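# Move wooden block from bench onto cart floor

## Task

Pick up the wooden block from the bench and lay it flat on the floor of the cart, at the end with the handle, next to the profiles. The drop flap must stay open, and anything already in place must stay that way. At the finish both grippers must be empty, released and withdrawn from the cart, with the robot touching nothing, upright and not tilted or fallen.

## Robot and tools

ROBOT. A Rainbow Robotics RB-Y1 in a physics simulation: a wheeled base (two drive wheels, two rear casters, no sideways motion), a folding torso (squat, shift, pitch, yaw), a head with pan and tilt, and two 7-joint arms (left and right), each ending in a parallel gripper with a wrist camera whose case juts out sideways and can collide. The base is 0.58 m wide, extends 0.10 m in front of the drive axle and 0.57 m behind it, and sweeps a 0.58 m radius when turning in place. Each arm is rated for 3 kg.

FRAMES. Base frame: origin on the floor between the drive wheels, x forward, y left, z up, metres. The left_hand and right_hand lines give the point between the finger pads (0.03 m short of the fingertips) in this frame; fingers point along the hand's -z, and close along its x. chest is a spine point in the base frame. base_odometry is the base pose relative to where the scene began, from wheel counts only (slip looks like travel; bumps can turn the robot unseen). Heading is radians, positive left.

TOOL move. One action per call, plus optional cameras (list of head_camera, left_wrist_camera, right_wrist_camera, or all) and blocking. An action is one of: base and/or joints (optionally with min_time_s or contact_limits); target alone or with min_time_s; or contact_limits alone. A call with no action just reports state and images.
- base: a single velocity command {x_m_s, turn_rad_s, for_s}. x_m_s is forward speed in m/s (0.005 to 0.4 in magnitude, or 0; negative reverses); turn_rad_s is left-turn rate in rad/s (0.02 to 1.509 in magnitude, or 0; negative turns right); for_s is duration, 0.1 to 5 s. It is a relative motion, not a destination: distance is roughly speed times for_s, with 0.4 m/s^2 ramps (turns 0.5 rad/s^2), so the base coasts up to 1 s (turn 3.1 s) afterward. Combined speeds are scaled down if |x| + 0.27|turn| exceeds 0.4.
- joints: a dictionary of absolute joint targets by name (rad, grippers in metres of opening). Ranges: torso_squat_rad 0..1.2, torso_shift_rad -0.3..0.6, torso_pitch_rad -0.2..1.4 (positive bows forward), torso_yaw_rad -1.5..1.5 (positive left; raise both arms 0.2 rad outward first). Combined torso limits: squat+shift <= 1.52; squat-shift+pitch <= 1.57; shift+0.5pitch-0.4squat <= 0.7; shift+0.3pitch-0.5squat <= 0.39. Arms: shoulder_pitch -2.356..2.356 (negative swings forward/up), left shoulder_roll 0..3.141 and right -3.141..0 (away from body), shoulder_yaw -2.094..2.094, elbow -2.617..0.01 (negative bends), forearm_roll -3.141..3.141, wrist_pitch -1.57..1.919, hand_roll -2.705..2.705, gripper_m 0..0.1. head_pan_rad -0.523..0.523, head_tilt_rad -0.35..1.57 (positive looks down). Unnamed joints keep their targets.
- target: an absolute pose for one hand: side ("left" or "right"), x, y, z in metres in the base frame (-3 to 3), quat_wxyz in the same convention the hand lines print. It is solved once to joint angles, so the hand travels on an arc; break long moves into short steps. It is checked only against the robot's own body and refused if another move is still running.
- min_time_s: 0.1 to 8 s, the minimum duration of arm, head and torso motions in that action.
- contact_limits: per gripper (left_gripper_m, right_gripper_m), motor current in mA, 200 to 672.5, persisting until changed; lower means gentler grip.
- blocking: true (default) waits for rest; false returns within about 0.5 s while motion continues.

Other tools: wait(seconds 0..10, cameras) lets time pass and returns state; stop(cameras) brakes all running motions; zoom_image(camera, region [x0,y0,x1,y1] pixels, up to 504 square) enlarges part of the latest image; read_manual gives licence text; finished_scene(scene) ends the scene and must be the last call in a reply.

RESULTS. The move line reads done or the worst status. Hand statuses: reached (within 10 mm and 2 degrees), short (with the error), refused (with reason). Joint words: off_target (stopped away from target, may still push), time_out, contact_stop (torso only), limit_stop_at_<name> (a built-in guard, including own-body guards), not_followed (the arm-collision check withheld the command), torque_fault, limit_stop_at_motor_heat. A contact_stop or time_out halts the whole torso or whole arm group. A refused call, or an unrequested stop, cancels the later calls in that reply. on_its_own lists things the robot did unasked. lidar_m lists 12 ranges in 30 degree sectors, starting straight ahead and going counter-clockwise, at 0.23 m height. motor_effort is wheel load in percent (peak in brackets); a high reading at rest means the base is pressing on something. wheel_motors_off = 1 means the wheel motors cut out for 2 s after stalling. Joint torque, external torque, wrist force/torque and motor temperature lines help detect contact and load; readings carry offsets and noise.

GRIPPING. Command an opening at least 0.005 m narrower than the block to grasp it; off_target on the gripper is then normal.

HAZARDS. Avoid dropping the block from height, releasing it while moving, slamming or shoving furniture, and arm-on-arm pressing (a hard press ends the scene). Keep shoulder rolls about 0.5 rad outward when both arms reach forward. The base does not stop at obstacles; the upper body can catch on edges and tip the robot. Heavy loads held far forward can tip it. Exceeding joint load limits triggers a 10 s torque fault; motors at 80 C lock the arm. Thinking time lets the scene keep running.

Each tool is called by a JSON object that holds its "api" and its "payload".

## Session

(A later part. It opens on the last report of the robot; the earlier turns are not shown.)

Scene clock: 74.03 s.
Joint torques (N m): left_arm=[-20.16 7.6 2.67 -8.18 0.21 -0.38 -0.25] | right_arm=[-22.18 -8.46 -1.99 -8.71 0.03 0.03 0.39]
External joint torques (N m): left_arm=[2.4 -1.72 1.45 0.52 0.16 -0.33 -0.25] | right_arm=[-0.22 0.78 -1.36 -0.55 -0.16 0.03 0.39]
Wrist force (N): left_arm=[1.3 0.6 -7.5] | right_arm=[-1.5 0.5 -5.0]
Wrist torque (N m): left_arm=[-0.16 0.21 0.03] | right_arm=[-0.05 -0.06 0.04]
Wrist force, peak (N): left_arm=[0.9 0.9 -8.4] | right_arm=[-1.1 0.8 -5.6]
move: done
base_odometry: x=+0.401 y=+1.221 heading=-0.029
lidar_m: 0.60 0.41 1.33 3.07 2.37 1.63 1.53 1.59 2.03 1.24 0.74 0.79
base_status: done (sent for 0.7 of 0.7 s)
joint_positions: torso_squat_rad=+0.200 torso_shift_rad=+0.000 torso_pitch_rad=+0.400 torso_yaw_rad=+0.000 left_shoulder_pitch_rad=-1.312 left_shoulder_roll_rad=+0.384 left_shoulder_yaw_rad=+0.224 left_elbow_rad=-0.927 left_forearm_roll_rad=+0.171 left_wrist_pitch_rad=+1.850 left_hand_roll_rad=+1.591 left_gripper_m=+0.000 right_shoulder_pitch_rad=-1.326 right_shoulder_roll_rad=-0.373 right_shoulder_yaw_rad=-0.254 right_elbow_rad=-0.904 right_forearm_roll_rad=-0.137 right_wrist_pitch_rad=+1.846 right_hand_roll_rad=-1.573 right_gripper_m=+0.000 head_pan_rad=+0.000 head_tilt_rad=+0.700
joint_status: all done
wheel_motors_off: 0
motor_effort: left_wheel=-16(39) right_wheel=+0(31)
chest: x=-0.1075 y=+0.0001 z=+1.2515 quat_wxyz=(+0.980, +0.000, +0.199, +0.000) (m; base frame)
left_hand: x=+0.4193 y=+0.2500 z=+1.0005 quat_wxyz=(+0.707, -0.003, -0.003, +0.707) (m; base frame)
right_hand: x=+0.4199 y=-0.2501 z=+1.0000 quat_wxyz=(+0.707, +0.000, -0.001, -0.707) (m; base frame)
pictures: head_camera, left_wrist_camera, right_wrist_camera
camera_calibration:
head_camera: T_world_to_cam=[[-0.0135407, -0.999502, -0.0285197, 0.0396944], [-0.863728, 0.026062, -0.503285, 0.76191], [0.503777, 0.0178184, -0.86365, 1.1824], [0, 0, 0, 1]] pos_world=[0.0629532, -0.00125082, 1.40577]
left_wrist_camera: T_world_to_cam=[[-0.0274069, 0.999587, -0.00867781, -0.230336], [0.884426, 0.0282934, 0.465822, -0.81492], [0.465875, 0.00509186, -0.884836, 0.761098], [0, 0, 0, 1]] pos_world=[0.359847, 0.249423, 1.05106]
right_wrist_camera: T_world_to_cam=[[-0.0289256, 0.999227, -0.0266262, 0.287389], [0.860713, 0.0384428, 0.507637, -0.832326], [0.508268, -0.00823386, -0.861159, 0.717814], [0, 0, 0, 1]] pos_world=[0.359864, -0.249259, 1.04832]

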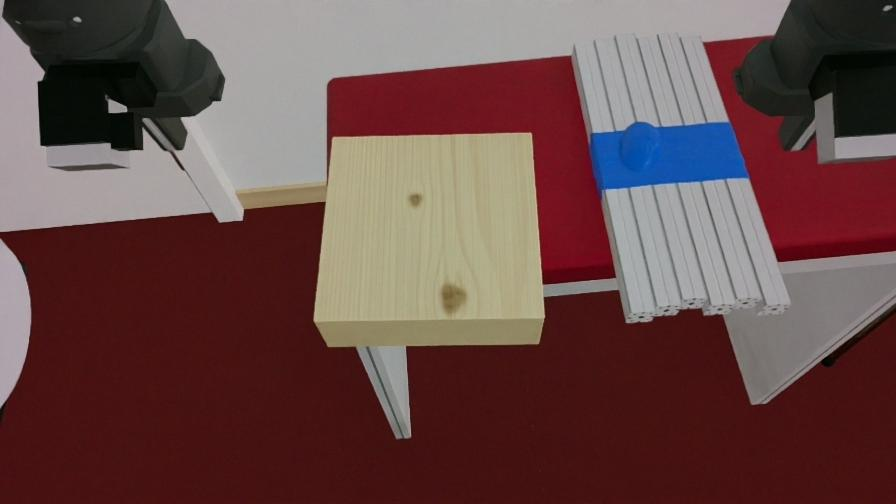

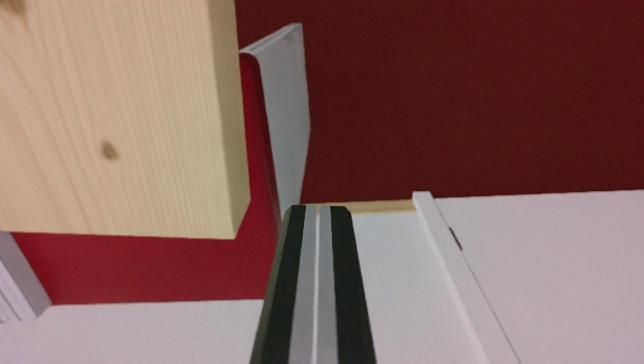

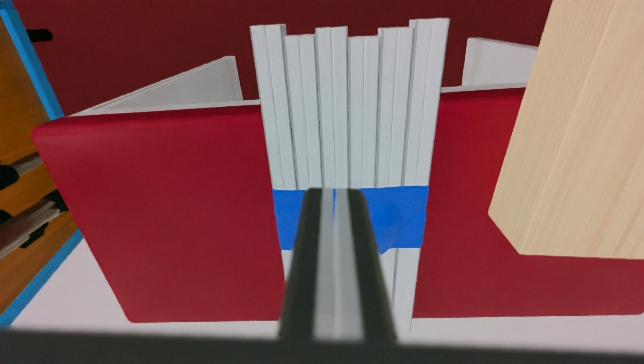

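{"api": "move", "payload": {"target": {"side": "left", "x": 0.476, "y": 0.225, "z": 0.85, "quat_wxyz": [0.7071, 0, 0, 0.7071]}}}

{"api": "move", "payload": {"target": {"side": "right", "x": 0.476, "y": -0.16, "z": 0.85, "quat_wxyz": [0.7071, 0, 0, -0.7071]}, "cameras": ["head_camera"]}}

{"api": "move", "payload": {"target": {"side": "left", "x": 0.476, "y": 0.205, "z": 0.752, "quat_wxyz": [0.7071, 0, 0, 0.7071]}}}

{"api": "move", "payload": {"target": {"side": "right", "x": 0.476, "y": -0.14, "z": 0.752, "quat_wxyz": [0.7071, 0, 0, -0.7071]}, "cameras": ["all"]}}

Scene clock: 80.43 s.
Joint torques (N m): left_arm=[-20.56 6.75 0.07 -8.21 -0.16 -0.65 -0.33] | right_arm=[-22.5 -8.74 -2.54 -8.63 -0.04 0.08 0.29]
External joint torques (N m): left_arm=[1.98 -1.52 -0.23 0.16 -0.2 0.11 -0.33] | right_arm=[-0.54 0.49 -1.9 -0.46 -0.23 0.08 0.29]
Wrist force (N): left_arm=[1.3 3.2 -7.7] | right_arm=[-0.9 0.5 -5.2]
Wrist torque (N m): left_arm=[-0.40 0.20 0.20] | right_arm=[-0.04 0.03 0.05]
Wrist force, peak (N): left_arm=[2.4 4.8 -7.7] | right_arm=[-1.3 1.2 -5.5]
move: short
base_odometry: x=+0.401 y=+1.221 heading=-0.029
lidar_m: 0.58 0.43 1.35 3.07 2.37 1.63 1.53 1.57 2.03 1.24 0.74 0.80
base_status: not commanded
joint_positions: torso_squat_rad=+0.200 torso_shift_rad=+0.000 torso_pitch_rad=+0.400 torso_yaw_rad=+0.000 left_shoulder_pitch_rad=-1.342 left_shoulder_roll_rad=+0.295 left_shoulder_yaw_rad=+0.197 left_elbow_rad=-0.267 left_forearm_roll_rad=+0.130 left_wrist_pitch_rad=+0.834 left_hand_roll_rad=+1.590 left_gripper_m=+0.000 right_shoulder_pitch_rad=-1.326 right_shoulder_roll_rad=-0.373 right_shoulder_yaw_rad=-0.254 right_elbow_rad=-0.904 right_forearm_roll_rad=-0.137 right_wrist_pitch_rad=+1.846 right_hand_roll_rad=-1.573 right_gripper_m=+0.000 head_pan_rad=+0.000 head_tilt_rad=+0.700
joint_status: all done
wheel_motors_off: 0
motor_effort: left_wheel=-17(18) right_wheel=+1(2)
chest: x=-0.1075 y=+0.0001 z=+1.2515 quat_wxyz=(+0.980, +0.000, +0.199, +0.000) (m; base frame)
left_hand: x=+0.4751 y=+0.2250 z=+0.8506 quat_wxyz=(+0.695, -0.128, -0.131, +0.695) (m; base frame)
left_hand_status: short (checked arc, as near as the solve gets, planned for 1.0 s): 1 mm and 21.1 deg off. The place is met; only the turn is off.
right_hand: x=+0.4198 y=-0.2500 z=+0.9999 quat_wxyz=(+0.707, +0.000, +0.000, -0.707) (m; base frame)
pictures: none

Scene clock: 81.93 s.
Joint torques (N m): left_arm=[-20.11 7.06 0.14 -8.14 -0.17 -0.71 -0.3] | right_arm=[-24.55 -6.67 1.12 -8.69 0.21 -0.33 -0.08]
External joint torques (N m): left_arm=[2.43 -1.21 -0.15 0.24 -0.21 0.04 -0.3] | right_arm=[-2.44 0.04 1.05 -0.83 0.02 0.39 -0.08]
Wrist force (N): left_arm=[1.4 4.1 -7.7] | right_arm=[-0.8 -1.3 -4.4]
Wrist torque (N m): left_arm=[-0.53 0.19 0.21] | right_arm=[0.02 -0.04 0.09]
Wrist force, peak (N): left_arm=[1.1 3.2 -8.3] | right_arm=[-1.9 -2.0 -5.1]
move: short
base_odometry: x=+0.401 y=+1.221 heading=-0.029
lidar_m: 0.59 0.43 1.34 3.08 2.39 1.63 1.53 1.58 2.03 1.24 0.73 0.81
base_status: not commanded
joint_positions: torso_squat_rad=+0.200 torso_shift_rad=+0.000 torso_pitch_rad=+0.400 torso_yaw_rad=+0.000 left_shoulder_pitch_rad=-1.343 left_shoulder_roll_rad=+0.295 left_shoulder_yaw_rad=+0.197 left_elbow_rad=-0.267 left_forearm_roll_rad=+0.130 left_wrist_pitch_rad=+0.834 left_hand_roll_rad=+1.590 left_gripper_m=+0.000 right_shoulder_pitch_rad=-1.370 right_shoulder_roll_rad=-0.198 right_shoulder_yaw_rad=-0.175 right_elbow_rad=-0.267 right_forearm_roll_rad=-0.090 right_wrist_pitch_rad=+0.812 right_hand_roll_rad=-1.699 right_gripper_m=+0.000 head_pan_rad=+0.000 head_tilt_rad=+0.700
joint_status: all done
wheel_motors_off: 0
motor_effort: left_wheel=-16(19) right_wheel=+0(2)
chest: x=-0.1075 y=+0.0001 z=+1.2515 quat_wxyz=(+0.980, +0.000, +0.199, +0.000) (m; base frame)
left_hand: x=+0.4752 y=+0.2250 z=+0.8507 quat_wxyz=(+0.695, -0.128, -0.131, +0.695) (m; base frame)
right_hand: x=+0.4747 y=-0.1601 z=+0.8502 quat_wxyz=(+0.694, +0.150, -0.120, -0.694) (m; base frame)
right_hand_status: short (checked arc, as near as the solve gets, planned for 1.0 s): 1 mm and 22.1 deg off. The place is met; only the turn is off.
pictures: head_camera
camera_calibration:
head_camera: T_world_to_cam=[[-0.0135381, -0.999502, -0.0285189, 0.0396959], [-0.863684, 0.0260609, -0.50336, 0.762064], [0.503852, 0.0178167, -0.863606, 1.18242], [0, 0, 0, 1]] pos_world=[0.0629531, -0.00125082, 1.40587]

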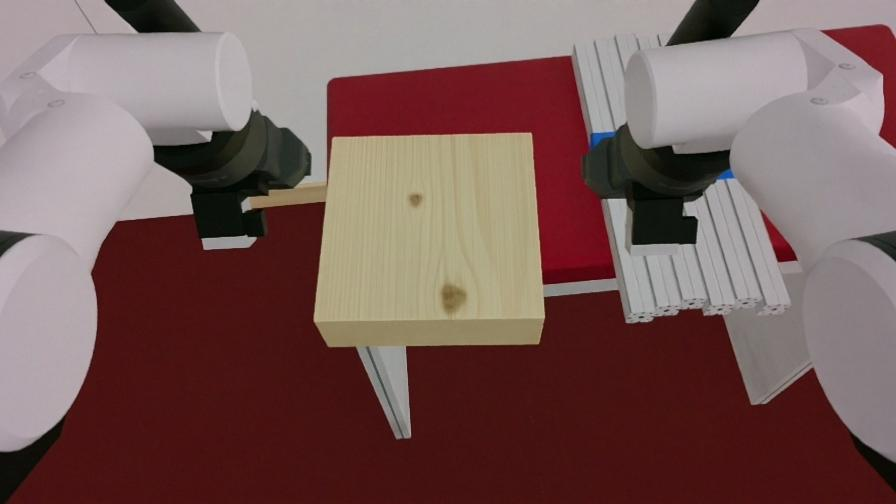

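Scene clock: 83.17 s.
Joint torques (N m): left_arm=[-11.03 -6.55 -0.36 -2.27 0.17 0.64 -0.05] | right_arm=[-23.91 -7.01 0.69 -8.57 0.36 -0.5 -0.03]
External joint torques (N m): left_arm=[8.19 -12.6 -0.53 5.36 0.13 1.91 -0.04] | right_arm=[-1.79 -0.3 0.62 -0.71 0.17 0.22 -0.03]
Wrist force (N): left_arm=[14.4 -9.7 16.0] | right_arm=[-1.1 -1.1 -4.6]
Wrist torque (N m): left_arm=[0.55 1.60 0.38] | right_arm=[-0.03 -0.07 0.08]
Wrist force, peak (N): left_arm=[22.3 -12.0 22.5] | right_arm=[-1.4 -1.6 -5.0]
move: short
base_odometry: x=+0.401 y=+1.221 heading=-0.029
lidar_m: 0.59 0.42 1.34 3.07 2.39 1.62 1.52 1.56 2.03 1.22 0.74 0.80
base_status: not commanded
joint_positions: torso_squat_rad=+0.200 torso_shift_rad=+0.000 torso_pitch_rad=+0.399 torso_yaw_rad=+0.000 left_shoulder_pitch_rad=-1.111 left_shoulder_roll_rad=+0.188 left_shoulder_yaw_rad=+0.186 left_elbow_rad=-0.268 left_forearm_roll_rad=+0.061 left_wrist_pitch_rad=+0.283 left_hand_roll_rad=+1.644 left_gripper_m=+0.000 right_shoulder_pitch_rad=-1.370 right_shoulder_roll_rad=-0.198 right_shoulder_yaw_rad=-0.175 right_elbow_rad=-0.267 right_forearm_roll_rad=-0.090 right_wrist_pitch_rad=+0.812 right_hand_roll_rad=-1.699 right_gripper_m=+0.000 head_pan_rad=+0.000 head_tilt_rad=+0.700
joint_status: all done
wheel_motors_off: 0
motor_effort: left_wheel=-9(18) right_wheel=-7(8)
chest: x=-0.1081 y=+0.0001 z=+1.2517 quat_wxyz=(+0.980, +0.000, +0.198, +0.000) (m; base frame)
left_hand: x=+0.4558 y=+0.2074 z=+0.7775 quat_wxyz=(+0.667, -0.239, -0.226, +0.668) (m; base frame)
left_hand_status: short (checked arc, as near as the solve gets, planned for 0.7 s): 33 mm and 38.4 deg off.
right_hand: x=+0.4746 y=-0.1598 z=+0.8510 quat_wxyz=(+0.694, +0.150, -0.121, -0.694) (m; base frame)
pictures: none

Scene clock: 84.13 s.
Joint torques (N m): left_arm=[-11.22 -5.82 -0.28 -2.05 0.23 0.51 -0.11] | right_arm=[-7.85 1.79 1.16 1.48 -0.22 2.9 -0.33]
External joint torques (N m): left_arm=[8.01 -11.88 -0.46 5.59 0.19 1.78 -0.1] | right_arm=[11.03 6.24 1.01 8.69 -0.39 4.09 -0.33]
Wrist force (N): left_arm=[12.5 -7.4 9.6] | right_arm=[2.1 14.1 20.8]
Wrist torque (N m): left_arm=[0.34 1.24 0.35] | right_arm=[0.48 -0.32 0.24]
Wrist force, peak (N): left_arm=[14.4 -9.6 16.2] | right_arm=[2.2 14.9 22.2]
move: short
base_odometry: x=+0.401 y=+1.221 heading=-0.029
lidar_m: 0.59 0.42 1.33 3.07 2.39 1.64 1.52 1.58 2.03 1.25 0.74 0.79
base_status: not commanded
joint_positions: torso_squat_rad=+0.200 torso_shift_rad=-0.001 torso_pitch_rad=+0.398 torso_yaw_rad=+0.000 left_shoulder_pitch_rad=-1.111 left_shoulder_roll_rad=+0.188 left_shoulder_yaw_rad=+0.186 left_elbow_rad=-0.268 left_forearm_roll_rad=+0.061 left_wrist_pitch_rad=+0.283 left_hand_roll_rad=+1.644 left_gripper_m=+0.000 right_shoulder_pitch_rad=-1.137 right_shoulder_roll_rad=-0.109 right_shoulder_yaw_rad=-0.160 right_elbow_rad=-0.269 right_forearm_roll_rad=-0.027 right_wrist_pitch_rad=+0.282 right_hand_roll_rad=-1.735 right_gripper_m=+0.000 head_pan_rad=+0.000 head_tilt_rad=+0.700
joint_status: all done
wheel_motors_off: 0
motor_effort: left_wheel=-11(12) right_wheel=-6(8)
chest: x=-0.1086 y=+0.0002 z=+1.2518 quat_wxyz=(+0.980, +0.000, +0.198, +0.000) (m; base frame)
left_hand: x=+0.4558 y=+0.2073 z=+0.7781 quat_wxyz=(+0.667, -0.239, -0.227, +0.668) (m; base frame)
right_hand: x=+0.4538 y=-0.1439 z=+0.7811 quat_wxyz=(+0.667, +0.266, -0.199, -0.667) (m; base frame)
right_hand_status: short (checked arc, as near as the solve gets, planned for 0.7 s): 37 mm and 38.9 deg off.
pictures: head_camera, left_wrist_camera, right_wrist_camera
camera_calibration:
head_camera: T_world_to_cam=[[-0.0132588, -0.999505, -0.0285357, 0.0397966], [-0.862691, 0.0258636, -0.505069, 0.763442], [0.505557, 0.0179209, -0.862607, 1.18204], [0, 0, 0, 1]] pos_world=[0.0615521, -0.00115167, 1.40636]
left_wrist_camera: T_world_to_cam=[[-0.0106059, 0.999133, -0.0402569, -0.171477], [0.410032, 0.0410643, 0.911146, -0.875352], [0.912009, -0.0068431, -0.410112, -0.0226644], [0, 0, 0, 1]] pos_world=[0.377774, 0.207119, 0.781375]
right_wrist_camera: T_world_to_cam=[[-0.0376716, 0.998009, 0.050587, 0.119913], [0.358605, -0.0337495, 0.932879, -0.869222], [0.932729, 0.0532838, -0.35662, -0.0647699], [0, 0, 0, 1]] pos_world=[0.376638, -0.145559, 0.781715]

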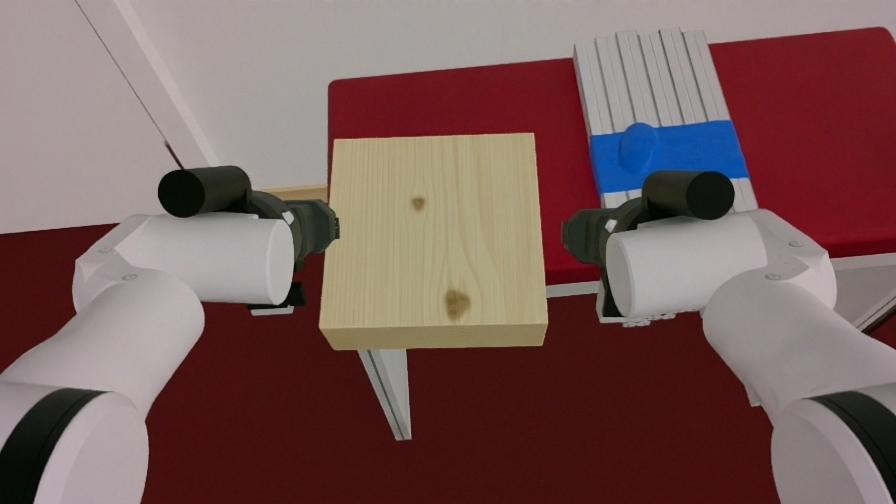

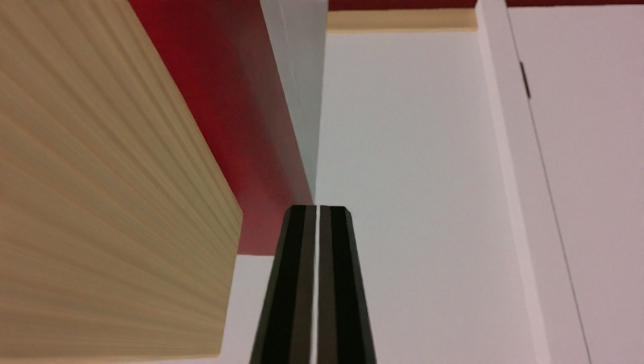

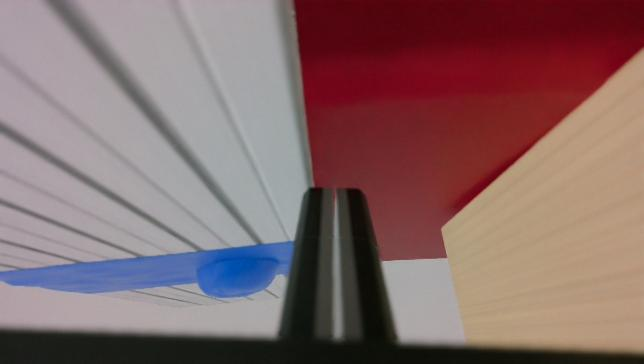

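{"api": "move", "payload": {"target": {"side": "right", "x": 0.42, "y": -0.25, "z": 0.97, "quat_wxyz": [0.7071, 0, 0, -0.7071]}}}

{"api": "move", "payload": {"target": {"side": "left", "x": 0.42, "y": 0.27, "z": 0.97, "quat_wxyz": [0.7071, 0, 0, 0.7071]}}}

{"api": "move", "payload": {"base": {"x_m_s": 0.1, "for_s": 0.5}, "joints": {"torso_squat_rad": 0.4, "torso_pitch_rad": 0.7, "head_tilt_rad": 0.5}, "cameras": ["all"]}}

Scene clock: 89.30 s.
Joint torques (N m): left_arm=[-11.02 -6.18 -0.36 -2.07 0.18 0.66 -0.07] | right_arm=[-22.34 -8.08 -2.42 -8.63 -0.11 0.03 0.08]
External joint torques (N m): left_arm=[8.2 -12.23 -0.54 5.56 0.14 1.93 -0.06] | right_arm=[-0.38 1.11 -1.92 -0.4 -0.3 0.02 0.08]
Wrist force (N): left_arm=[14.6 -9.0 15.1] | right_arm=[-0.6 1.5 -5.5]
Wrist torque (N m): left_arm=[0.53 1.60 0.40] | right_arm=[-0.15 0.06 -0.10]
Wrist force, peak (N): left_arm=[15.5 -9.3 15.9] | right_arm=[2.1 14.1 21.6]
move: done
base_odometry: x=+0.401 y=+1.221 heading=-0.029
lidar_m: 0.58 0.42 1.34 3.07 2.38 1.63 1.53 1.59 2.03 1.24 0.74 0.80
base_status: not commanded
joint_positions: torso_squat_rad=+0.200 torso_shift_rad=+0.000 torso_pitch_rad=+0.399 torso_yaw_rad=+0.000 left_shoulder_pitch_rad=-1.111 left_shoulder_roll_rad=+0.188 left_shoulder_yaw_rad=+0.186 left_elbow_rad=-0.268 left_forearm_roll_rad=+0.061 left_wrist_pitch_rad=+0.283 left_hand_roll_rad=+1.644 left_gripper_m=+0.000 right_shoulder_pitch_rad=-1.319 right_shoulder_roll_rad=-0.362 right_shoulder_yaw_rad=-0.257 right_elbow_rad=-0.801 right_forearm_roll_rad=-0.125 right_wrist_pitch_rad=+1.740 right_hand_roll_rad=-1.562 right_gripper_m=+0.000 head_pan_rad=+0.000 head_tilt_rad=+0.700
joint_status: all done
wheel_motors_off: 0
motor_effort: left_wheel=-10(12) right_wheel=-7(8)
chest: x=-0.1082 y=+0.0001 z=+1.2517 quat_wxyz=(+0.980, +0.000, +0.198, +0.000) (m; base frame)
left_hand: x=+0.4559 y=+0.2074 z=+0.7777 quat_wxyz=(+0.667, -0.239, -0.227, +0.668) (m; base frame)
right_hand: x=+0.4201 y=-0.2501 z=+0.9696 quat_wxyz=(+0.707, -0.001, +0.001, -0.707) (m; base frame)
right_hand_status: reached (checked arc, planned for 1.3 s): 0 mm and 0.1 deg off.
pictures: none

Scene clock: 90.97 s.
Joint torques (N m): left_arm=[-19.51 7.77 2.31 -8.31 0.19 -0.52 -0.27] | right_arm=[-22.48 -8.02 -2.21 -8.9 -0.04 -0.14 0.03]
External joint torques (N m): left_arm=[3.02 -2.07 1.39 0.49 0.14 -0.48 -0.27] | right_arm=[-0.54 1.17 -1.72 -0.68 -0.23 -0.14 0.03]
Wrist force (N): left_arm=[1.6 1.2 -7.6] | right_arm=[-0.3 1.2 -5.3]
Wrist torque (N m): left_arm=[-0.26 0.27 0.18] | right_arm=[-0.14 0.07 -0.13]
Wrist force, peak (N): left_arm=[14.6 -8.5 15.4] | right_arm=[-0.5 2.0 -5.4]
move: done
base_odometry: x=+0.401 y=+1.221 heading=-0.029
lidar_m: 0.58 0.43 1.34 3.09 2.38 1.64 1.52 1.57 2.04 1.24 0.73 0.80
base_status: not commanded
joint_positions: torso_squat_rad=+0.200 torso_shift_rad=+0.000 torso_pitch_rad=+0.400 torso_yaw_rad=+0.000 left_shoulder_pitch_rad=-1.313 left_shoulder_roll_rad=+0.400 left_shoulder_yaw_rad=+0.261 left_elbow_rad=-0.787 left_forearm_roll_rad=+0.145 left_wrist_pitch_rad=+1.731 left_hand_roll_rad=+1.530 left_gripper_m=+0.000 right_shoulder_pitch_rad=-1.319 right_shoulder_roll_rad=-0.362 right_shoulder_yaw_rad=-0.257 right_elbow_rad=-0.801 right_forearm_roll_rad=-0.125 right_wrist_pitch_rad=+1.740 right_hand_roll_rad=-1.562 right_gripper_m=+0.000 head_pan_rad=+0.000 head_tilt_rad=+0.700
joint_status: all done
wheel_motors_off: 0
motor_effort: left_wheel=-16(16) right_wheel=-2(6)
chest: x=-0.1075 y=+0.0001 z=+1.2516 quat_wxyz=(+0.980, +0.000, +0.199, +0.000) (m; base frame)
left_hand: x=+0.4205 y=+0.2698 z=+0.9695 quat_wxyz=(+0.707, +0.001, +0.001, +0.707) (m; base frame)
left_hand_status: reached (checked arc, planned for 1.3 s): 1 mm and 0.1 deg off.
right_hand: x=+0.4203 y=-0.2503 z=+0.9689 quat_wxyz=(+0.707, -0.001, +0.001, -0.707) (m; base frame)
pictures: none

Scene clock: 102.23 s.
Joint torques (N m): left_arm=[-17.18 7.48 2.32 -7.77 0.21 0.2 -0.25] | right_arm=[7.4 1.99 -0.96 4.55 1.18 -17.67 -0.4]
External joint torques (N m): left_arm=[1.55 -1.54 1.39 0.21 0.17 -0.29 -0.25] | right_arm=[25.82 10.49 -0.39 12.07 0.97 -18.16 -0.4]
External joint torques when the fault began: right_arm=[38.97 22.45 0.16 19.52 -0.51 -25.44 -0.31]
Motor temperatures (°C): left_arm=[31 28 32 36 35 33 38] | right_arm=[35 31 32 31 36 42 34]
Wrist force (N): left_arm=[1.4 0.0 -7.4] | right_arm=[-2.6 -67.2 104.6]
Wrist torque (N m): left_arm=[-0.28 0.20 0.19] | right_arm=[-1.45 0.87 0.42]
Wrist force, peak (N): left_arm=[1.9 -1.1 -9.7] | right_arm=[4.6 -103.8 162.9]
move: contact_stop
TORQUE FAULT: right_wrist_pitch_rad reached its load limit. The robot stopped for 10 seconds, dropped its targets and accepts commands again. The stop added 9.0 s to the call.
base_odometry: x=+0.451 y=+1.220 heading=-0.029
lidar_m: 0.59 0.37 1.28 2.93 2.46 1.68 1.57 1.63 2.09 1.06 0.70 0.79
base_status: done (sent for 0.5 of 0.5 s)
joint_positions: torso_squat_rad=+0.390 torso_shift_rad=-0.006 torso_pitch_rad=+0.667 torso_yaw_rad=-0.002 left_shoulder_pitch_rad=-1.312 left_shoulder_roll_rad=+0.400 left_shoulder_yaw_rad=+0.261 left_elbow_rad=-0.787 left_forearm_roll_rad=+0.145 left_wrist_pitch_rad=+1.731 left_hand_roll_rad=+1.530 left_gripper_m=+0.000 right_shoulder_pitch_rad=-1.333 right_shoulder_roll_rad=-0.368 right_shoulder_yaw_rad=-0.258 right_elbow_rad=-0.808 right_forearm_roll_rad=-0.125 right_wrist_pitch_rad=+1.752 right_hand_roll_rad=-1.562 right_gripper_m=+0.000 head_pan_rad=+0.000 head_tilt_rad=+0.500
joint_status: torso_pitch_rad contact_stop (moved +0.267 of +0.300); the others done
wheel_motors_off: 0
on_its_own: torso_pitch_rad is held at +0.672, not at your +0.700, since a contact_stop; right_wrist_pitch_rad is held at +1.747, not at your +1.740, since a torque_fault
motor_effort: left_wheel=+10(44) right_wheel=+13(47)
chest: x=-0.0405 y=+0.0008 z=+1.1710 quat_wxyz=(+0.945, -0.001, +0.327, -0.001) (m; base frame)
left_hand: x=+0.3945 y=+0.2687 z=+0.7586 quat_wxyz=(+0.701, +0.094, +0.096, +0.700) (m; base frame)
right_hand: x=+0.3998 y=-0.2518 z=+0.7675 quat_wxyz=(+0.701, -0.093, +0.091, -0.702) (m; base frame)
pictures: head_camera, left_wrist_camera, right_wrist_camera
camera_calibration:
head_camera: T_world_to_cam=[[-0.0169881, -0.999544, -0.0249647, 0.034529], [-0.895571, 0.0263139, -0.444141, 0.725541], [0.444595, 0.0148126, -0.895609, 1.07773], [0, 0, 0, 1]] pos_world=[0.171205, -0.000542492, 1.28833]
left_wrist_camera: T_world_to_cam=[[-0.0263491, 0.999644, -0.00421726, -0.255497], [0.978139, 0.0266523, 0.206238, -0.520442], [0.206277, 0.00130911, -0.978493, 0.733051], [0, 0, 0, 1]] pos_world=[0.351121, 0.268317, 0.823543]
right_wrist_camera: T_world_to_cam=[[-0.0339808, 0.999184, -0.0218118, 0.280709], [0.96294, 0.0385754, 0.266945, -0.553104], [0.267568, -0.0119324, -0.963465, 0.701693], [0, 0, 0, 1]] pos_world=[0.354394, -0.250771, 0.829828]

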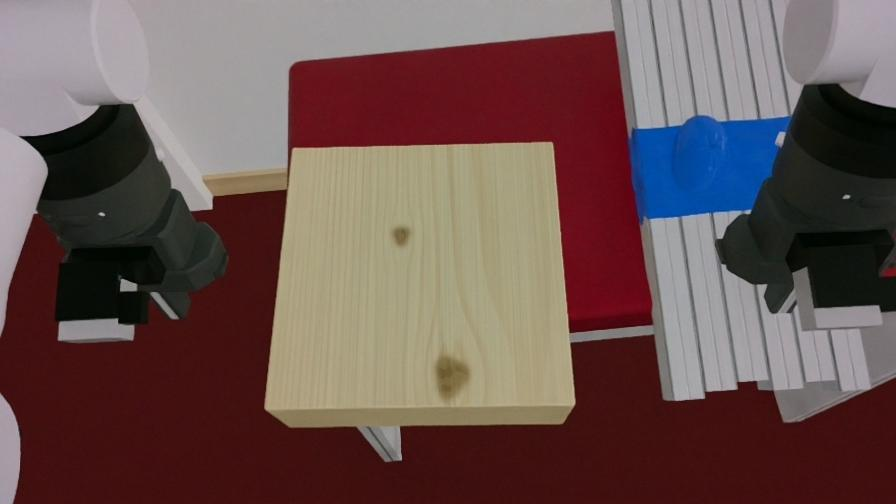

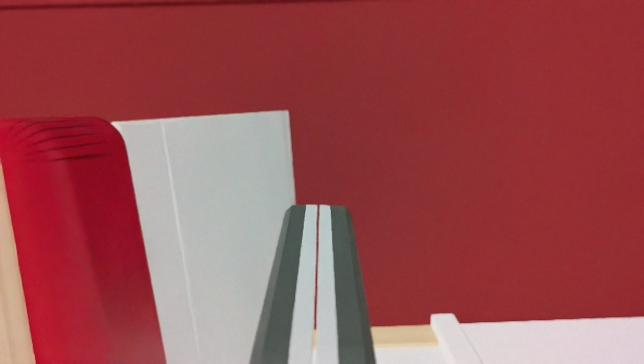

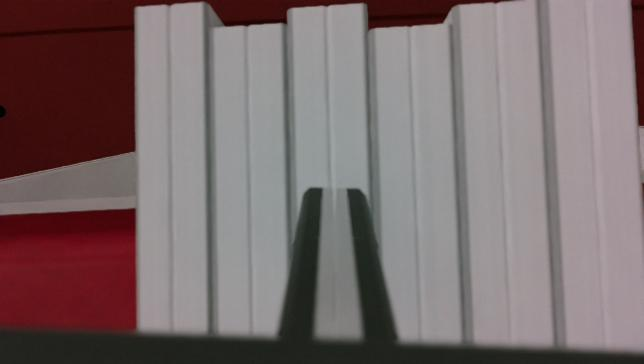

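{"api": "move", "payload": {"target": {"side": "right", "x": 0.4, "y": -0.25, "z": 0.87, "quat_wxyz": [0.7071, 0, 0, -0.7071]}}}

{"api": "move", "payload": {"target": {"side": "left", "x": 0.415, "y": 0.25, "z": 0.87, "quat_wxyz": [0.7071, 0, 0, 0.7071]}, "cameras": ["head_camera"]}}

Scene clock: 104.97 s.
Joint torques (N m): left_arm=[-16.69 7.56 2.24 -7.76 0.14 0.24 -0.15] | right_arm=[-15.6 -10.68 -5.76 -7.11 0.2 0.01 0.08]
External joint torques (N m): left_arm=[1.93 -1.49 1.3 0.19 0.11 -0.26 -0.16] | right_arm=[-0.35 -0.24 0.34 -0.83 0.05 0 0.08]
Wrist force (N): left_arm=[1.6 -0.6 -7.7] | right_arm=[0.8 -0.3 -4.8]
Wrist torque (N m): left_arm=[-0.13 0.25 0.19] | right_arm=[0.05 0.22 0.09]
Wrist force, peak (N): left_arm=[1.2 -0.6 -8.1] | right_arm=[-3.0 -67.3 105.4]
move: done
base_odometry: x=+0.451 y=+1.220 heading=-0.029
lidar_m: 0.62 0.37 1.28 2.94 2.46 1.68 1.56 1.62 2.08 1.07 0.72 0.80
base_status: not commanded
joint_positions: torso_squat_rad=+0.389 torso_shift_rad=-0.004 torso_pitch_rad=+0.672 torso_yaw_rad=-0.002 left_shoulder_pitch_rad=-1.312 left_shoulder_roll_rad=+0.400 left_shoulder_yaw_rad=+0.261 left_elbow_rad=-0.787 left_forearm_roll_rad=+0.145 left_wrist_pitch_rad=+1.731 left_hand_roll_rad=+1.530 left_gripper_m=+0.000 right_shoulder_pitch_rad=-1.092 right_shoulder_roll_rad=-0.734 right_shoulder_yaw_rad=+0.140 right_elbow_rad=-1.603 right_forearm_roll_rad=-0.726 right_wrist_pitch_rad=+1.883 right_hand_roll_rad=-2.039 right_gripper_m=+0.000 head_pan_rad=+0.000 head_tilt_rad=+0.500
joint_status: all done
wheel_motors_off: 0
on_its_own: torso_pitch_rad is held at +0.672, not at your +0.700, since a contact_stop
motor_effort: left_wheel=+5(15) right_wheel=-3(14)
chest: x=-0.0381 y=+0.0001 z=+1.1702 quat_wxyz=(+0.944, +0.000, +0.330, -0.001) (m; base frame)
left_hand: x=+0.3949 y=+0.2687 z=+0.7561 quat_wxyz=(+0.701, +0.096, +0.097, +0.700) (m; base frame)
right_hand: x=+0.4010 y=-0.2500 z=+0.8667 quat_wxyz=(+0.707, -0.001, +0.003, -0.707) (m; base frame)
right_hand_status: reached (checked arc, planned for 1.1 s): 3 mm and 0.3 deg off.
pictures: none

Scene clock: 106.47 s.
Joint torques (N m): left_arm=[-15.01 8.16 6.37 -7.32 -0.22 -0.31 -0.05] | right_arm=[-15.32 -10.44 -6.09 -6.96 0.14 -0.05 0.01]
External joint torques (N m): left_arm=[1.57 -1.74 0.69 -0.18 -0.3 -0.27 -0.05] | right_arm=[-0.07 0.01 0 -0.68 -0.01 -0.06 0.01]
Wrist force (N): left_arm=[0.8 1.4 -7.6] | right_arm=[0.7 0.3 -5.0]
Wrist torque (N m): left_arm=[-0.32 0.16 0.08] | right_arm=[-0.02 0.18 0.12]
Wrist force, peak (N): left_arm=[1.8 -0.2 -8.5] | right_arm=[0.7 0.1 -5.7]
move: done
base_odometry: x=+0.451 y=+1.220 heading=-0.029
lidar_m: 0.62 0.37 1.27 2.94 2.45 1.68 1.57 1.63 2.10 1.05 0.70 0.80
base_status: not commanded
joint_positions: torso_squat_rad=+0.389 torso_shift_rad=-0.004 torso_pitch_rad=+0.672 torso_yaw_rad=-0.002 left_shoulder_pitch_rad=-1.130 left_shoulder_roll_rad=+0.664 left_shoulder_yaw_rad=-0.066 left_elbow_rad=-1.542 left_forearm_roll_rad=+0.626 left_wrist_pitch_rad=+1.919 left_hand_roll_rad=+1.956 left_gripper_m=+0.000 right_shoulder_pitch_rad=-1.092 right_shoulder_roll_rad=-0.734 right_shoulder_yaw_rad=+0.140 right_elbow_rad=-1.603 right_forearm_roll_rad=-0.726 right_wrist_pitch_rad=+1.883 right_hand_roll_rad=-2.039 right_gripper_m=+0.000 head_pan_rad=+0.000 head_tilt_rad=+0.500
joint_status: all done
wheel_motors_off: 0
on_its_own: torso_pitch_rad is held at +0.672, not at your +0.700, since a contact_stop
motor_effort: left_wheel=+5(7) right_wheel=-1(3)
chest: x=-0.0380 y=+0.0001 z=+1.1702 quat_wxyz=(+0.944, +0.000, +0.330, -0.001) (m; base frame)
left_hand: x=+0.4151 y=+0.2501 z=+0.8697 quat_wxyz=(+0.707, +0.000, +0.000, +0.707) (m; base frame)
left_hand_status: reached (checked arc, planned for 1.1 s): 0 mm and 0.0 deg off.
right_hand: x=+0.4011 y=-0.2500 z=+0.8666 quat_wxyz=(+0.707, -0.001, +0.003, -0.707) (m; base frame)
pictures: head_camera
camera_calibration:
head_camera: T_world_to_cam=[[-0.0168343, -0.99951, -0.0264066, 0.0354608], [-0.897779, 0.0267358, -0.439634, 0.722097], [0.440124, 0.0163064, -0.897789, 1.07827], [0, 0, 0, 1]] pos_world=[0.17431, -0.001445, 1.28645]

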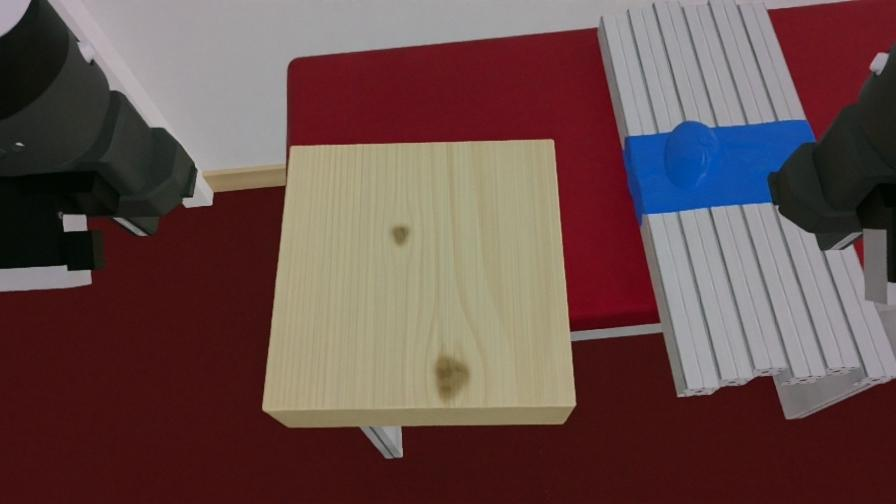

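{"api": "move", "payload": {"target": {"side": "left", "x": 0.417, "y": 0.215, "z": 0.83, "quat_wxyz": [0.7071, 0, 0, 0.7071]}}}

{"api": "move", "payload": {"target": {"side": "right", "x": 0.417, "y": -0.15, "z": 0.83, "quat_wxyz": [0.7071, 0, 0, -0.7071]}, "cameras": ["head_camera"]}}

Scene clock: 110.73 s.
Joint torques (N m): left_arm=[-15.48 7.66 6.42 -7.03 -0.13 -0.07 0.15] | right_arm=[-15.57 -10.49 -5.94 -7.02 0.23 0.02 0.13]
External joint torques (N m): left_arm=[1.54 -0.64 1.21 0.52 -0.21 -0.02 0.15] | right_arm=[-0.32 -0.05 0.15 -0.74 0.07 0.02 0.13]
Wrist force (N): left_arm=[0.9 1.4 -7.8] | right_arm=[0.8 0.7 -4.9]
Wrist torque (N m): left_arm=[-0.28 0.20 0.07] | right_arm=[-0.07 0.25 0.11]
Wrist force, peak (N): left_arm=[0.5 2.0 -9.4] | right_arm=[0.7 0.3 -5.5]
move: done
base_odometry: x=+0.451 y=+1.220 heading=-0.029
lidar_m: 0.60 0.38 1.26 2.94 2.46 1.69 1.57 1.63 2.09 1.05 0.70 0.79
base_status: not commanded
joint_positions: torso_squat_rad=+0.389 torso_shift_rad=-0.004 torso_pitch_rad=+0.672 torso_yaw_rad=-0.002 left_shoulder_pitch_rad=-1.139 left_shoulder_roll_rad=+0.578 left_shoulder_yaw_rad=-0.148 left_elbow_rad=-1.453 left_forearm_roll_rad=+0.556 left_wrist_pitch_rad=+1.813 left_hand_roll_rad=+1.988 left_gripper_m=+0.000 right_shoulder_pitch_rad=-1.092 right_shoulder_roll_rad=-0.734 right_shoulder_yaw_rad=+0.140 right_elbow_rad=-1.603 right_forearm_roll_rad=-0.726 right_wrist_pitch_rad=+1.883 right_hand_roll_rad=-2.039 right_gripper_m=+0.000 head_pan_rad=+0.000 head_tilt_rad=+0.500
joint_status: all done
wheel_motors_off: 0
on_its_own: torso_pitch_rad is held at +0.672, not at your +0.700, since a contact_stop
motor_effort: left_wheel=+4(5) right_wheel=-3(4)
chest: x=-0.0380 y=+0.0001 z=+1.1702 quat_wxyz=(+0.944, +0.000, +0.330, -0.001) (m; base frame)
left_hand: x=+0.4165 y=+0.2150 z=+0.8303 quat_wxyz=(+0.707, +0.000, +0.000, +0.707) (m; base frame)
left_hand_status: reached (checked arc, planned for 0.3 s): 1 mm and 0.1 deg off.
right_hand: x=+0.4011 y=-0.2501 z=+0.8666 quat_wxyz=(+0.707, -0.001, +0.003, -0.707) (m; base frame)
pictures: none

Scene clock: 111.77 s.
Joint torques (N m): left_arm=[-15.5 6.87 6.29 -7.14 -0.17 -0.11 0.2] | right_arm=[-18.69 -7.47 -5.79 -7.14 0.21 0.25 0.03]
External joint torques (N m): left_arm=[1.52 -1.39 1.08 0.41 -0.25 -0.06 0.2] | right_arm=[-0.97 -1.06 -0.76 -0.19 0.05 0.25 0.03]
Wrist force (N): left_arm=[1.1 1.3 -7.2] | right_arm=[0.9 -0.2 -5.2]
Wrist torque (N m): left_arm=[-0.29 0.21 0.07] | right_arm=[0.09 0.26 0.11]
Wrist force, peak (N): left_arm=[0.8 1.4 -8.2] | right_arm=[-0.3 -0.5 -5.7]
move: done
base_odometry: x=+0.451 y=+1.220 heading=-0.029
lidar_m: 0.60 0.37 1.27 2.94 2.46 1.68 1.57 1.63 2.09 1.07 0.70 0.78
base_status: not commanded
joint_positions: torso_squat_rad=+0.389 torso_shift_rad=-0.004 torso_pitch_rad=+0.672 torso_yaw_rad=-0.002 left_shoulder_pitch_rad=-1.139 left_shoulder_roll_rad=+0.578 left_shoulder_yaw_rad=-0.148 left_elbow_rad=-1.453 left_forearm_roll_rad=+0.556 left_wrist_pitch_rad=+1.813 left_hand_roll_rad=+1.988 left_gripper_m=+0.000 right_shoulder_pitch_rad=-1.240 right_shoulder_roll_rad=-0.524 right_shoulder_yaw_rad=+0.321 right_elbow_rad=-1.412 right_forearm_roll_rad=-0.589 right_wrist_pitch_rad=+1.784 right_hand_roll_rad=-2.158 right_gripper_m=+0.000 head_pan_rad=+0.000 head_tilt_rad=+0.500
joint_status: all done
wheel_motors_off: 0
on_its_own: torso_pitch_rad is held at +0.672, not at your +0.700, since a contact_stop
motor_effort: left_wheel=+5(6) right_wheel=-3(5)
chest: x=-0.0380 y=+0.0001 z=+1.1702 quat_wxyz=(+0.944, +0.000, +0.330, -0.001) (m; base frame)
left_hand: x=+0.4166 y=+0.2151 z=+0.8303 quat_wxyz=(+0.707, +0.000, -0.001, +0.707) (m; base frame)
right_hand: x=+0.4164 y=-0.1499 z=+0.8302 quat_wxyz=(+0.707, +0.001, +0.000, -0.707) (m; base frame)
right_hand_status: reached (checked arc, planned for 0.5 s): 1 mm and 0.1 deg off.
pictures: head_camera
camera_calibration:
head_camera: T_world_to_cam=[[-0.0168364, -0.999509, -0.0264065, 0.0355584], [-0.897819, 0.0267361, -0.439552, 0.721953], [0.440043, 0.0163078, -0.897829, 1.07824], [0, 0, 0, 1]] pos_world=[0.17431, -0.001345, 1.28635]

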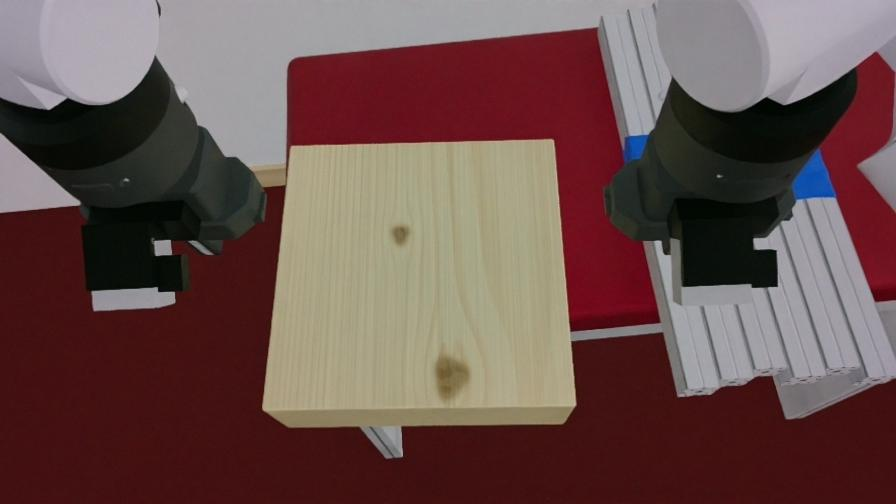

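{"api": "move", "payload": {"target": {"side": "left", "x": 0.417, "y": 0.192, "z": 0.752, "quat_wxyz": [0.7071, 0, 0, 0.7071]}}}

{"api": "move", "payload": {"target": {"side": "right", "x": 0.417, "y": -0.128, "z": 0.752, "quat_wxyz": [0.7071, 0, 0, -0.7071]}, "cameras": ["all"]}}

Scene clock: 113.67 s.
Joint torques (N m): left_arm=[-4.48 -8.82 -4.26 -0.35 1.41 -2.76 0.3] | right_arm=[-18.94 -6.56 -5.57 -7.39 0.15 0.14 0.05]
External joint torques (N m): left_arm=[12.91 -15.74 -8.5 7.48 1.37 -2.71 0.3] | right_arm=[-1.19 -0.13 -0.52 -0.44 -0.01 0.14 0.05]
Wrist force (N): left_arm=[26.6 10.0 46.2] | right_arm=[1.1 0.0 -5.1]
Wrist torque (N m): left_arm=[-0.44 4.07 -0.31] | right_arm=[0.00 0.28 0.08]
Wrist force, peak (N): left_arm=[33.5 8.8 57.5] | right_arm=[1.3 0.0 -5.6]
move: done
base_odometry: x=+0.451 y=+1.220 heading=-0.029
lidar_m: 0.60 0.38 1.27 2.95 2.44 1.68 1.58 1.61 2.10 1.05 0.70 0.78
base_status: not commanded
joint_positions: torso_squat_rad=+0.390 torso_shift_rad=-0.005 torso_pitch_rad=+0.670 torso_yaw_rad=-0.001 left_shoulder_pitch_rad=-1.151 left_shoulder_roll_rad=+0.477 left_shoulder_yaw_rad=-0.220 left_elbow_rad=-1.188 left_forearm_roll_rad=+0.471 left_wrist_pitch_rad=+1.558 left_hand_roll_rad=+1.954 left_gripper_m=+0.000 right_shoulder_pitch_rad=-1.240 right_shoulder_roll_rad=-0.524 right_shoulder_yaw_rad=+0.321 right_elbow_rad=-1.412 right_forearm_roll_rad=-0.589 right_wrist_pitch_rad=+1.784 right_hand_roll_rad=-2.158 right_gripper_m=+0.000 head_pan_rad=+0.000 head_tilt_rad=+0.500
joint_status: all done
wheel_motors_off: 0
on_its_own: torso_pitch_rad is held at +0.672, not at your +0.700, since a contact_stop
motor_effort: left_wheel=+18(21) right_wheel=-10(14)
chest: x=-0.0391 y=+0.0002 z=+1.1705 quat_wxyz=(+0.944, +0.000, +0.329, -0.001) (m; base frame)
left_hand: x=+0.4189 y=+0.1939 z=+0.7559 quat_wxyz=(+0.706, -0.003, -0.004, +0.708) (m; base frame)
left_hand_status: reached (checked arc, planned for 0.6 s): 5 mm and 0.6 deg off.
right_hand: x=+0.4162 y=-0.1496 z=+0.8316 quat_wxyz=(+0.707, +0.001, -0.001, -0.707) (m; base frame)
pictures: none

Scene clock: 114.63 s.
Joint torques (N m): left_arm=[-4.28 -8.84 -4.34 -0.25 1.31 -2.79 0.37] | right_arm=[-16.58 -2.59 -2.34 -5.99 -0.49 -0.52 0.17]
External joint torques (N m): left_arm=[13.11 -15.75 -8.58 7.58 1.23 -2.73 0.37] | right_arm=[1.44 2.47 1.59 1.11 -0.67 -0.51 0.17]
Wrist force (N): left_arm=[27.2 10.5 43.0] | right_arm=[4.5 -1.4 8.7]
Wrist torque (N m): left_arm=[-0.62 3.88 -0.27] | right_arm=[0.04 0.10 -0.07]
Wrist force, peak (N): left_arm=[27.4 11.6 50.1] | right_arm=[4.7 -1.1 9.7]
move: done
base_odometry: x=+0.451 y=+1.220 heading=-0.029
lidar_m: 0.60 0.37 1.26 2.94 2.45 1.68 1.58 1.63 2.10 1.06 0.71 0.79
base_status: not commanded
joint_positions: torso_squat_rad=+0.390 torso_shift_rad=-0.005 torso_pitch_rad=+0.670 torso_yaw_rad=-0.001 left_shoulder_pitch_rad=-1.151 left_shoulder_roll_rad=+0.477 left_shoulder_yaw_rad=-0.220 left_elbow_rad=-1.188 left_forearm_roll_rad=+0.471 left_wrist_pitch_rad=+1.558 left_hand_roll_rad=+1.954 left_gripper_m=+0.000 right_shoulder_pitch_rad=-1.253 right_shoulder_roll_rad=-0.410 right_shoulder_yaw_rad=+0.388 right_elbow_rad=-1.105 right_forearm_roll_rad=-0.507 right_wrist_pitch_rad=+1.519 right_hand_roll_rad=-2.107 right_gripper_m=+0.000 head_pan_rad=+0.000 head_tilt_rad=+0.500
joint_status: all done
wheel_motors_off: 0
on_its_own: torso_pitch_rad is held at +0.672, not at your +0.700, since a contact_stop
motor_effort: left_wheel=+17(17) right_wheel=-10(11)
chest: x=-0.0392 y=+0.0002 z=+1.1706 quat_wxyz=(+0.944, +0.000, +0.329, -0.001) (m; base frame)
left_hand: x=+0.4189 y=+0.1939 z=+0.7561 quat_wxyz=(+0.706, -0.003, -0.004, +0.708) (m; base frame)
right_hand: x=+0.4170 y=-0.1282 z=+0.7529 quat_wxyz=(+0.707, +0.001, -0.001, -0.707) (m; base frame)
right_hand_status: reached (checked arc, planned for 0.6 s): 1 mm and 0.2 deg off.
pictures: head_camera, left_wrist_camera, right_wrist_camera
camera_calibration:
head_camera: T_world_to_cam=[[-0.0162376, -0.999513, -0.0266413, 0.0359558], [-0.896663, 0.0263461, -0.441929, 0.723894], [0.442416, 0.0167124, -0.896654, 1.07786], [0, 0, 0, 1]] pos_world=[0.172808, -0.00114718, 1.28734]
left_wrist_camera: T_world_to_cam=[[-0.0290778, 0.999547, -0.00771757, -0.176366], [0.883413, 0.0293103, 0.467678, -0.700282], [0.467693, 0.00678124, -0.883865, 0.543648], [0, 0, 0, 1]] pos_world=[0.35925, 0.193125, 0.806658]
right_wrist_camera: T_world_to_cam=[[-0.0285832, 0.999249, -0.0261785, 0.158534], [0.859603, 0.037938, 0.509552, -0.710149], [0.510162, -0.00793851, -0.860042, 0.505924], [0, 0, 0, 1]] pos_world=[0.356875, -0.127457, 0.801124]

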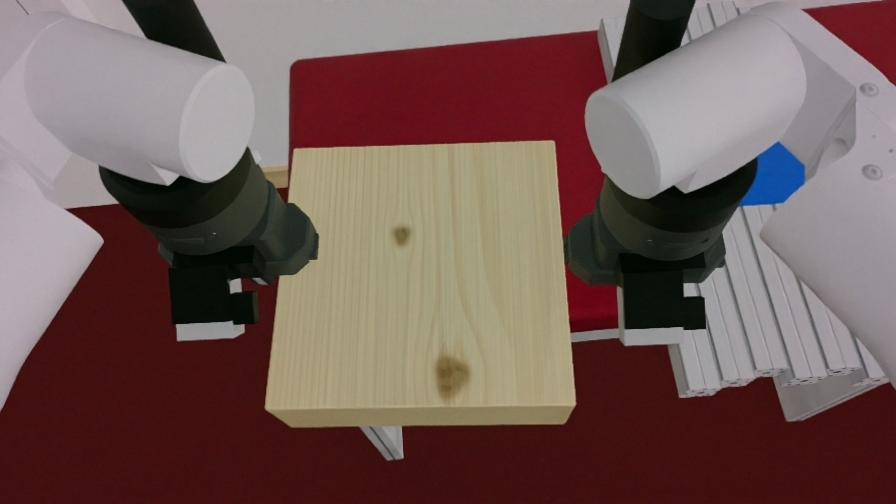

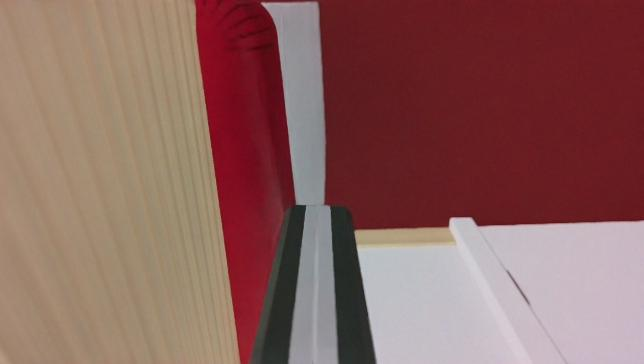

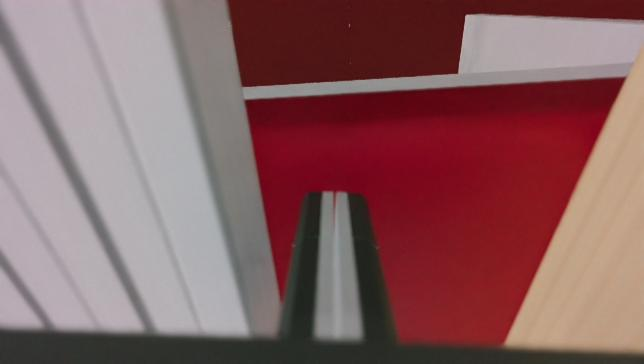

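{"api": "move", "payload": {"target": {"side": "left", "x": 0.417, "y": 0.18, "z": 0.761, "quat_wxyz": [0.7071, 0, 0, 0.7071]}}}

{"api": "move", "payload": {"target": {"side": "right", "x": 0.417, "y": -0.115, "z": 0.761, "quat_wxyz": [0.7071, 0, 0, -0.7071]}, "cameras": ["all"]}}

Scene clock: 121.20 s.
Joint torques (N m): left_arm=[-12.59 3.1 2.73 -5.45 0.36 -0.19 0.14] | right_arm=[-14.65 -2.26 -2.24 -4.73 -0.22 -0.61 0.07]
External joint torques (N m): left_arm=[5.02 -3.31 -1.43 2.43 0.28 -0.15 0.14] | right_arm=[3.35 2.79 1.69 2.37 -0.39 -0.6 0.07]
Wrist force (N): left_arm=[1.0 -0.4 -0.9] | right_arm=[2.8 -2.5 13.8]
Wrist torque (N m): left_arm=[-0.36 0.27 0.10] | right_arm=[0.02 0.15 -0.09]
Wrist force, peak (N): left_arm=[25.8 10.4 45.0] | right_arm=[2.9 -2.2 14.2]
move: done
base_odometry: x=+0.451 y=+1.220 heading=-0.029
lidar_m: 0.62 0.37 1.28 2.95 2.46 1.68 1.58 1.63 2.07 1.05 0.71 0.79
base_status: not commanded
joint_positions: torso_squat_rad=+0.390 torso_shift_rad=-0.005 torso_pitch_rad=+0.671 torso_yaw_rad=-0.002 left_shoulder_pitch_rad=-1.167 left_shoulder_roll_rad=+0.458 left_shoulder_yaw_rad=-0.231 left_elbow_rad=-1.198 left_forearm_roll_rad=+0.465 left_wrist_pitch_rad=+1.585 left_hand_roll_rad=+1.977 left_gripper_m=+0.000 right_shoulder_pitch_rad=-1.254 right_shoulder_roll_rad=-0.410 right_shoulder_yaw_rad=+0.388 right_elbow_rad=-1.106 right_forearm_roll_rad=-0.507 right_wrist_pitch_rad=+1.519 right_hand_roll_rad=-2.107 right_gripper_m=+0.000 head_pan_rad=+0.000 head_tilt_rad=+0.500
joint_status: all done
wheel_motors_off: 0
on_its_own: torso_pitch_rad is held at +0.672, not at your +0.700, since a contact_stop
motor_effort: left_wheel=+4(18) right_wheel=-3(9)
chest: x=-0.0386 y=+0.0001 z=+1.1704 quat_wxyz=(+0.944, +0.000, +0.329, -0.001) (m; base frame)
left_hand: x=+0.4181 y=+0.1798 z=+0.7606 quat_wxyz=(+0.707, +0.000, +0.000, +0.707) (m; base frame)
left_hand_status: reached (checked arc, planned for 0.2 s): 1 mm and 0.1 deg off.
right_hand: x=+0.4173 y=-0.1285 z=+0.7523 quat_wxyz=(+0.707, +0.001, -0.001, -0.707) (m; base frame)
pictures: none

Scene clock: 121.93 s.
Joint torques (N m): left_arm=[-14.89 -8.72 0.66 -8.36 4.38 -1.94 0.34] | right_arm=[-26.53 12.23 -1.95 -16.55 -5.76 -3.34 -0.24]
External joint torques (N m): left_arm=[2.69 -15.19 -3.52 -0.49 4.3 -1.9 0.34] | right_arm=[-8.31 16.94 1.96 -9.42 -5.93 -3.34 -0.24]
Wrist force (N): left_arm=[28.8 3.1 8.6] | right_arm=[30.6 1.5 -14.2]
Wrist torque (N m): left_arm=[-0.71 1.96 -0.50] | right_arm=[-0.02 0.66 0.13]
Wrist force, peak (N): left_arm=[39.2 0.5 9.0] | right_arm=[43.6 0.1 -14.7]
move: done
base_odometry: x=+0.451 y=+1.220 heading=-0.029
lidar_m: 0.61 0.38 1.27 2.94 2.46 1.69 1.58 1.63 2.10 1.06 0.69 0.79
base_status: not commanded
joint_positions: torso_squat_rad=+0.389 torso_shift_rad=-0.004 torso_pitch_rad=+0.672 torso_yaw_rad=-0.002 left_shoulder_pitch_rad=-1.167 left_shoulder_roll_rad=+0.461 left_shoulder_yaw_rad=-0.230 left_elbow_rad=-1.197 left_forearm_roll_rad=+0.464 left_wrist_pitch_rad=+1.585 left_hand_roll_rad=+1.977 left_gripper_m=+0.000 right_shoulder_pitch_rad=-1.272 right_shoulder_roll_rad=-0.396 right_shoulder_yaw_rad=+0.395 right_elbow_rad=-1.114 right_forearm_roll_rad=-0.500 right_wrist_pitch_rad=+1.548 right_hand_roll_rad=-2.132 right_gripper_m=+0.000 head_pan_rad=+0.000 head_tilt_rad=+0.500
joint_status: all done
wheel_motors_off: 0
on_its_own: torso_pitch_rad is held at +0.672, not at your +0.700, since a contact_stop
motor_effort: left_wheel=+4(5) right_wheel=-2(3)
chest: x=-0.0382 y=+0.0000 z=+1.1703 quat_wxyz=(+0.944, +0.000, +0.330, -0.001) (m; base frame)
left_hand: x=+0.4184 y=+0.1821 z=+0.7601 quat_wxyz=(+0.707, +0.001, -0.001, +0.708) (m; base frame)
right_hand: x=+0.4170 y=-0.1190 z=+0.7592 quat_wxyz=(+0.706, -0.003, -0.001, -0.708) (m; base frame)
right_hand_status: reached (checked arc, planned for 0.2 s): 4 mm and 0.4 deg off.
pictures: head_camera, left_wrist_camera, right_wrist_camera
camera_calibration:
head_camera: T_world_to_cam=[[-0.0169138, -0.999507, -0.0264586, 0.0355421], [-0.897542, 0.0268388, -0.440112, 0.722489], [0.440605, 0.0163037, -0.897553, 1.07819], [0, 0, 0, 1]] pos_world=[0.17401, -0.00144468, 1.28665]
left_wrist_camera: T_world_to_cam=[[-0.0283938, 0.999582, -0.00545449, -0.166525], [0.887858, 0.0277264, 0.459282, -0.696525], [0.459241, 0.00819794, -0.888274, 0.554053], [0, 0, 0, 1]] pos_world=[0.359243, 0.181226, 0.811144]
right_wrist_camera: T_world_to_cam=[[-0.0252605, 0.999166, -0.0320837, 0.152521], [0.862685, 0.0380037, 0.504311, -0.711033], [0.50511, -0.014939, -0.862926, 0.514917], [0, 0, 0, 1]] pos_world=[0.357161, -0.117679, 0.80781]

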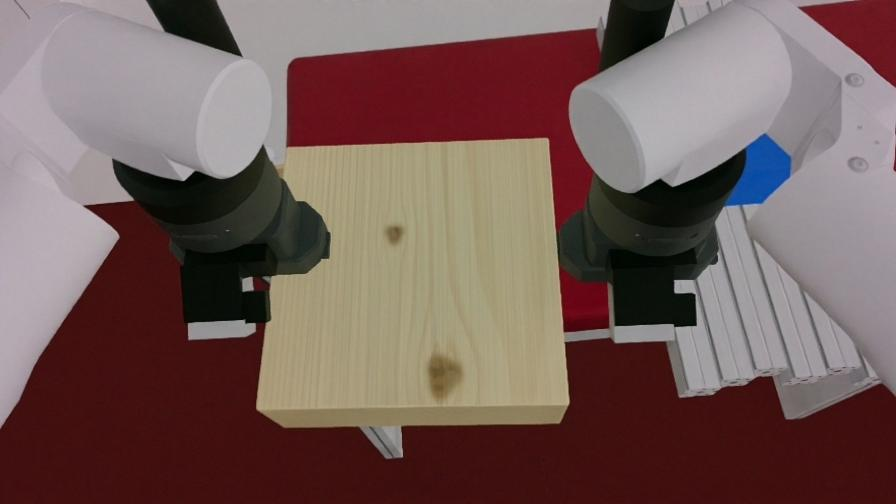

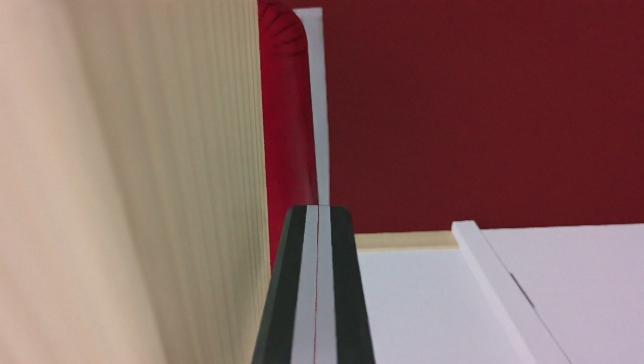

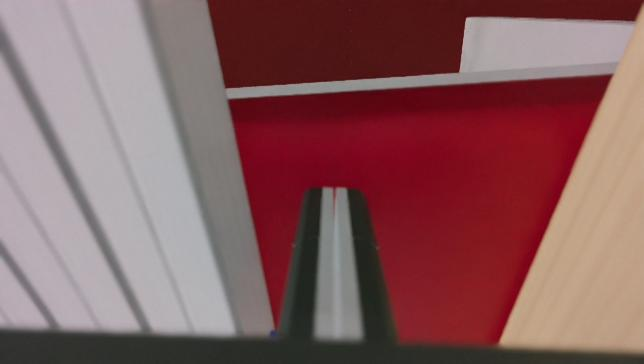

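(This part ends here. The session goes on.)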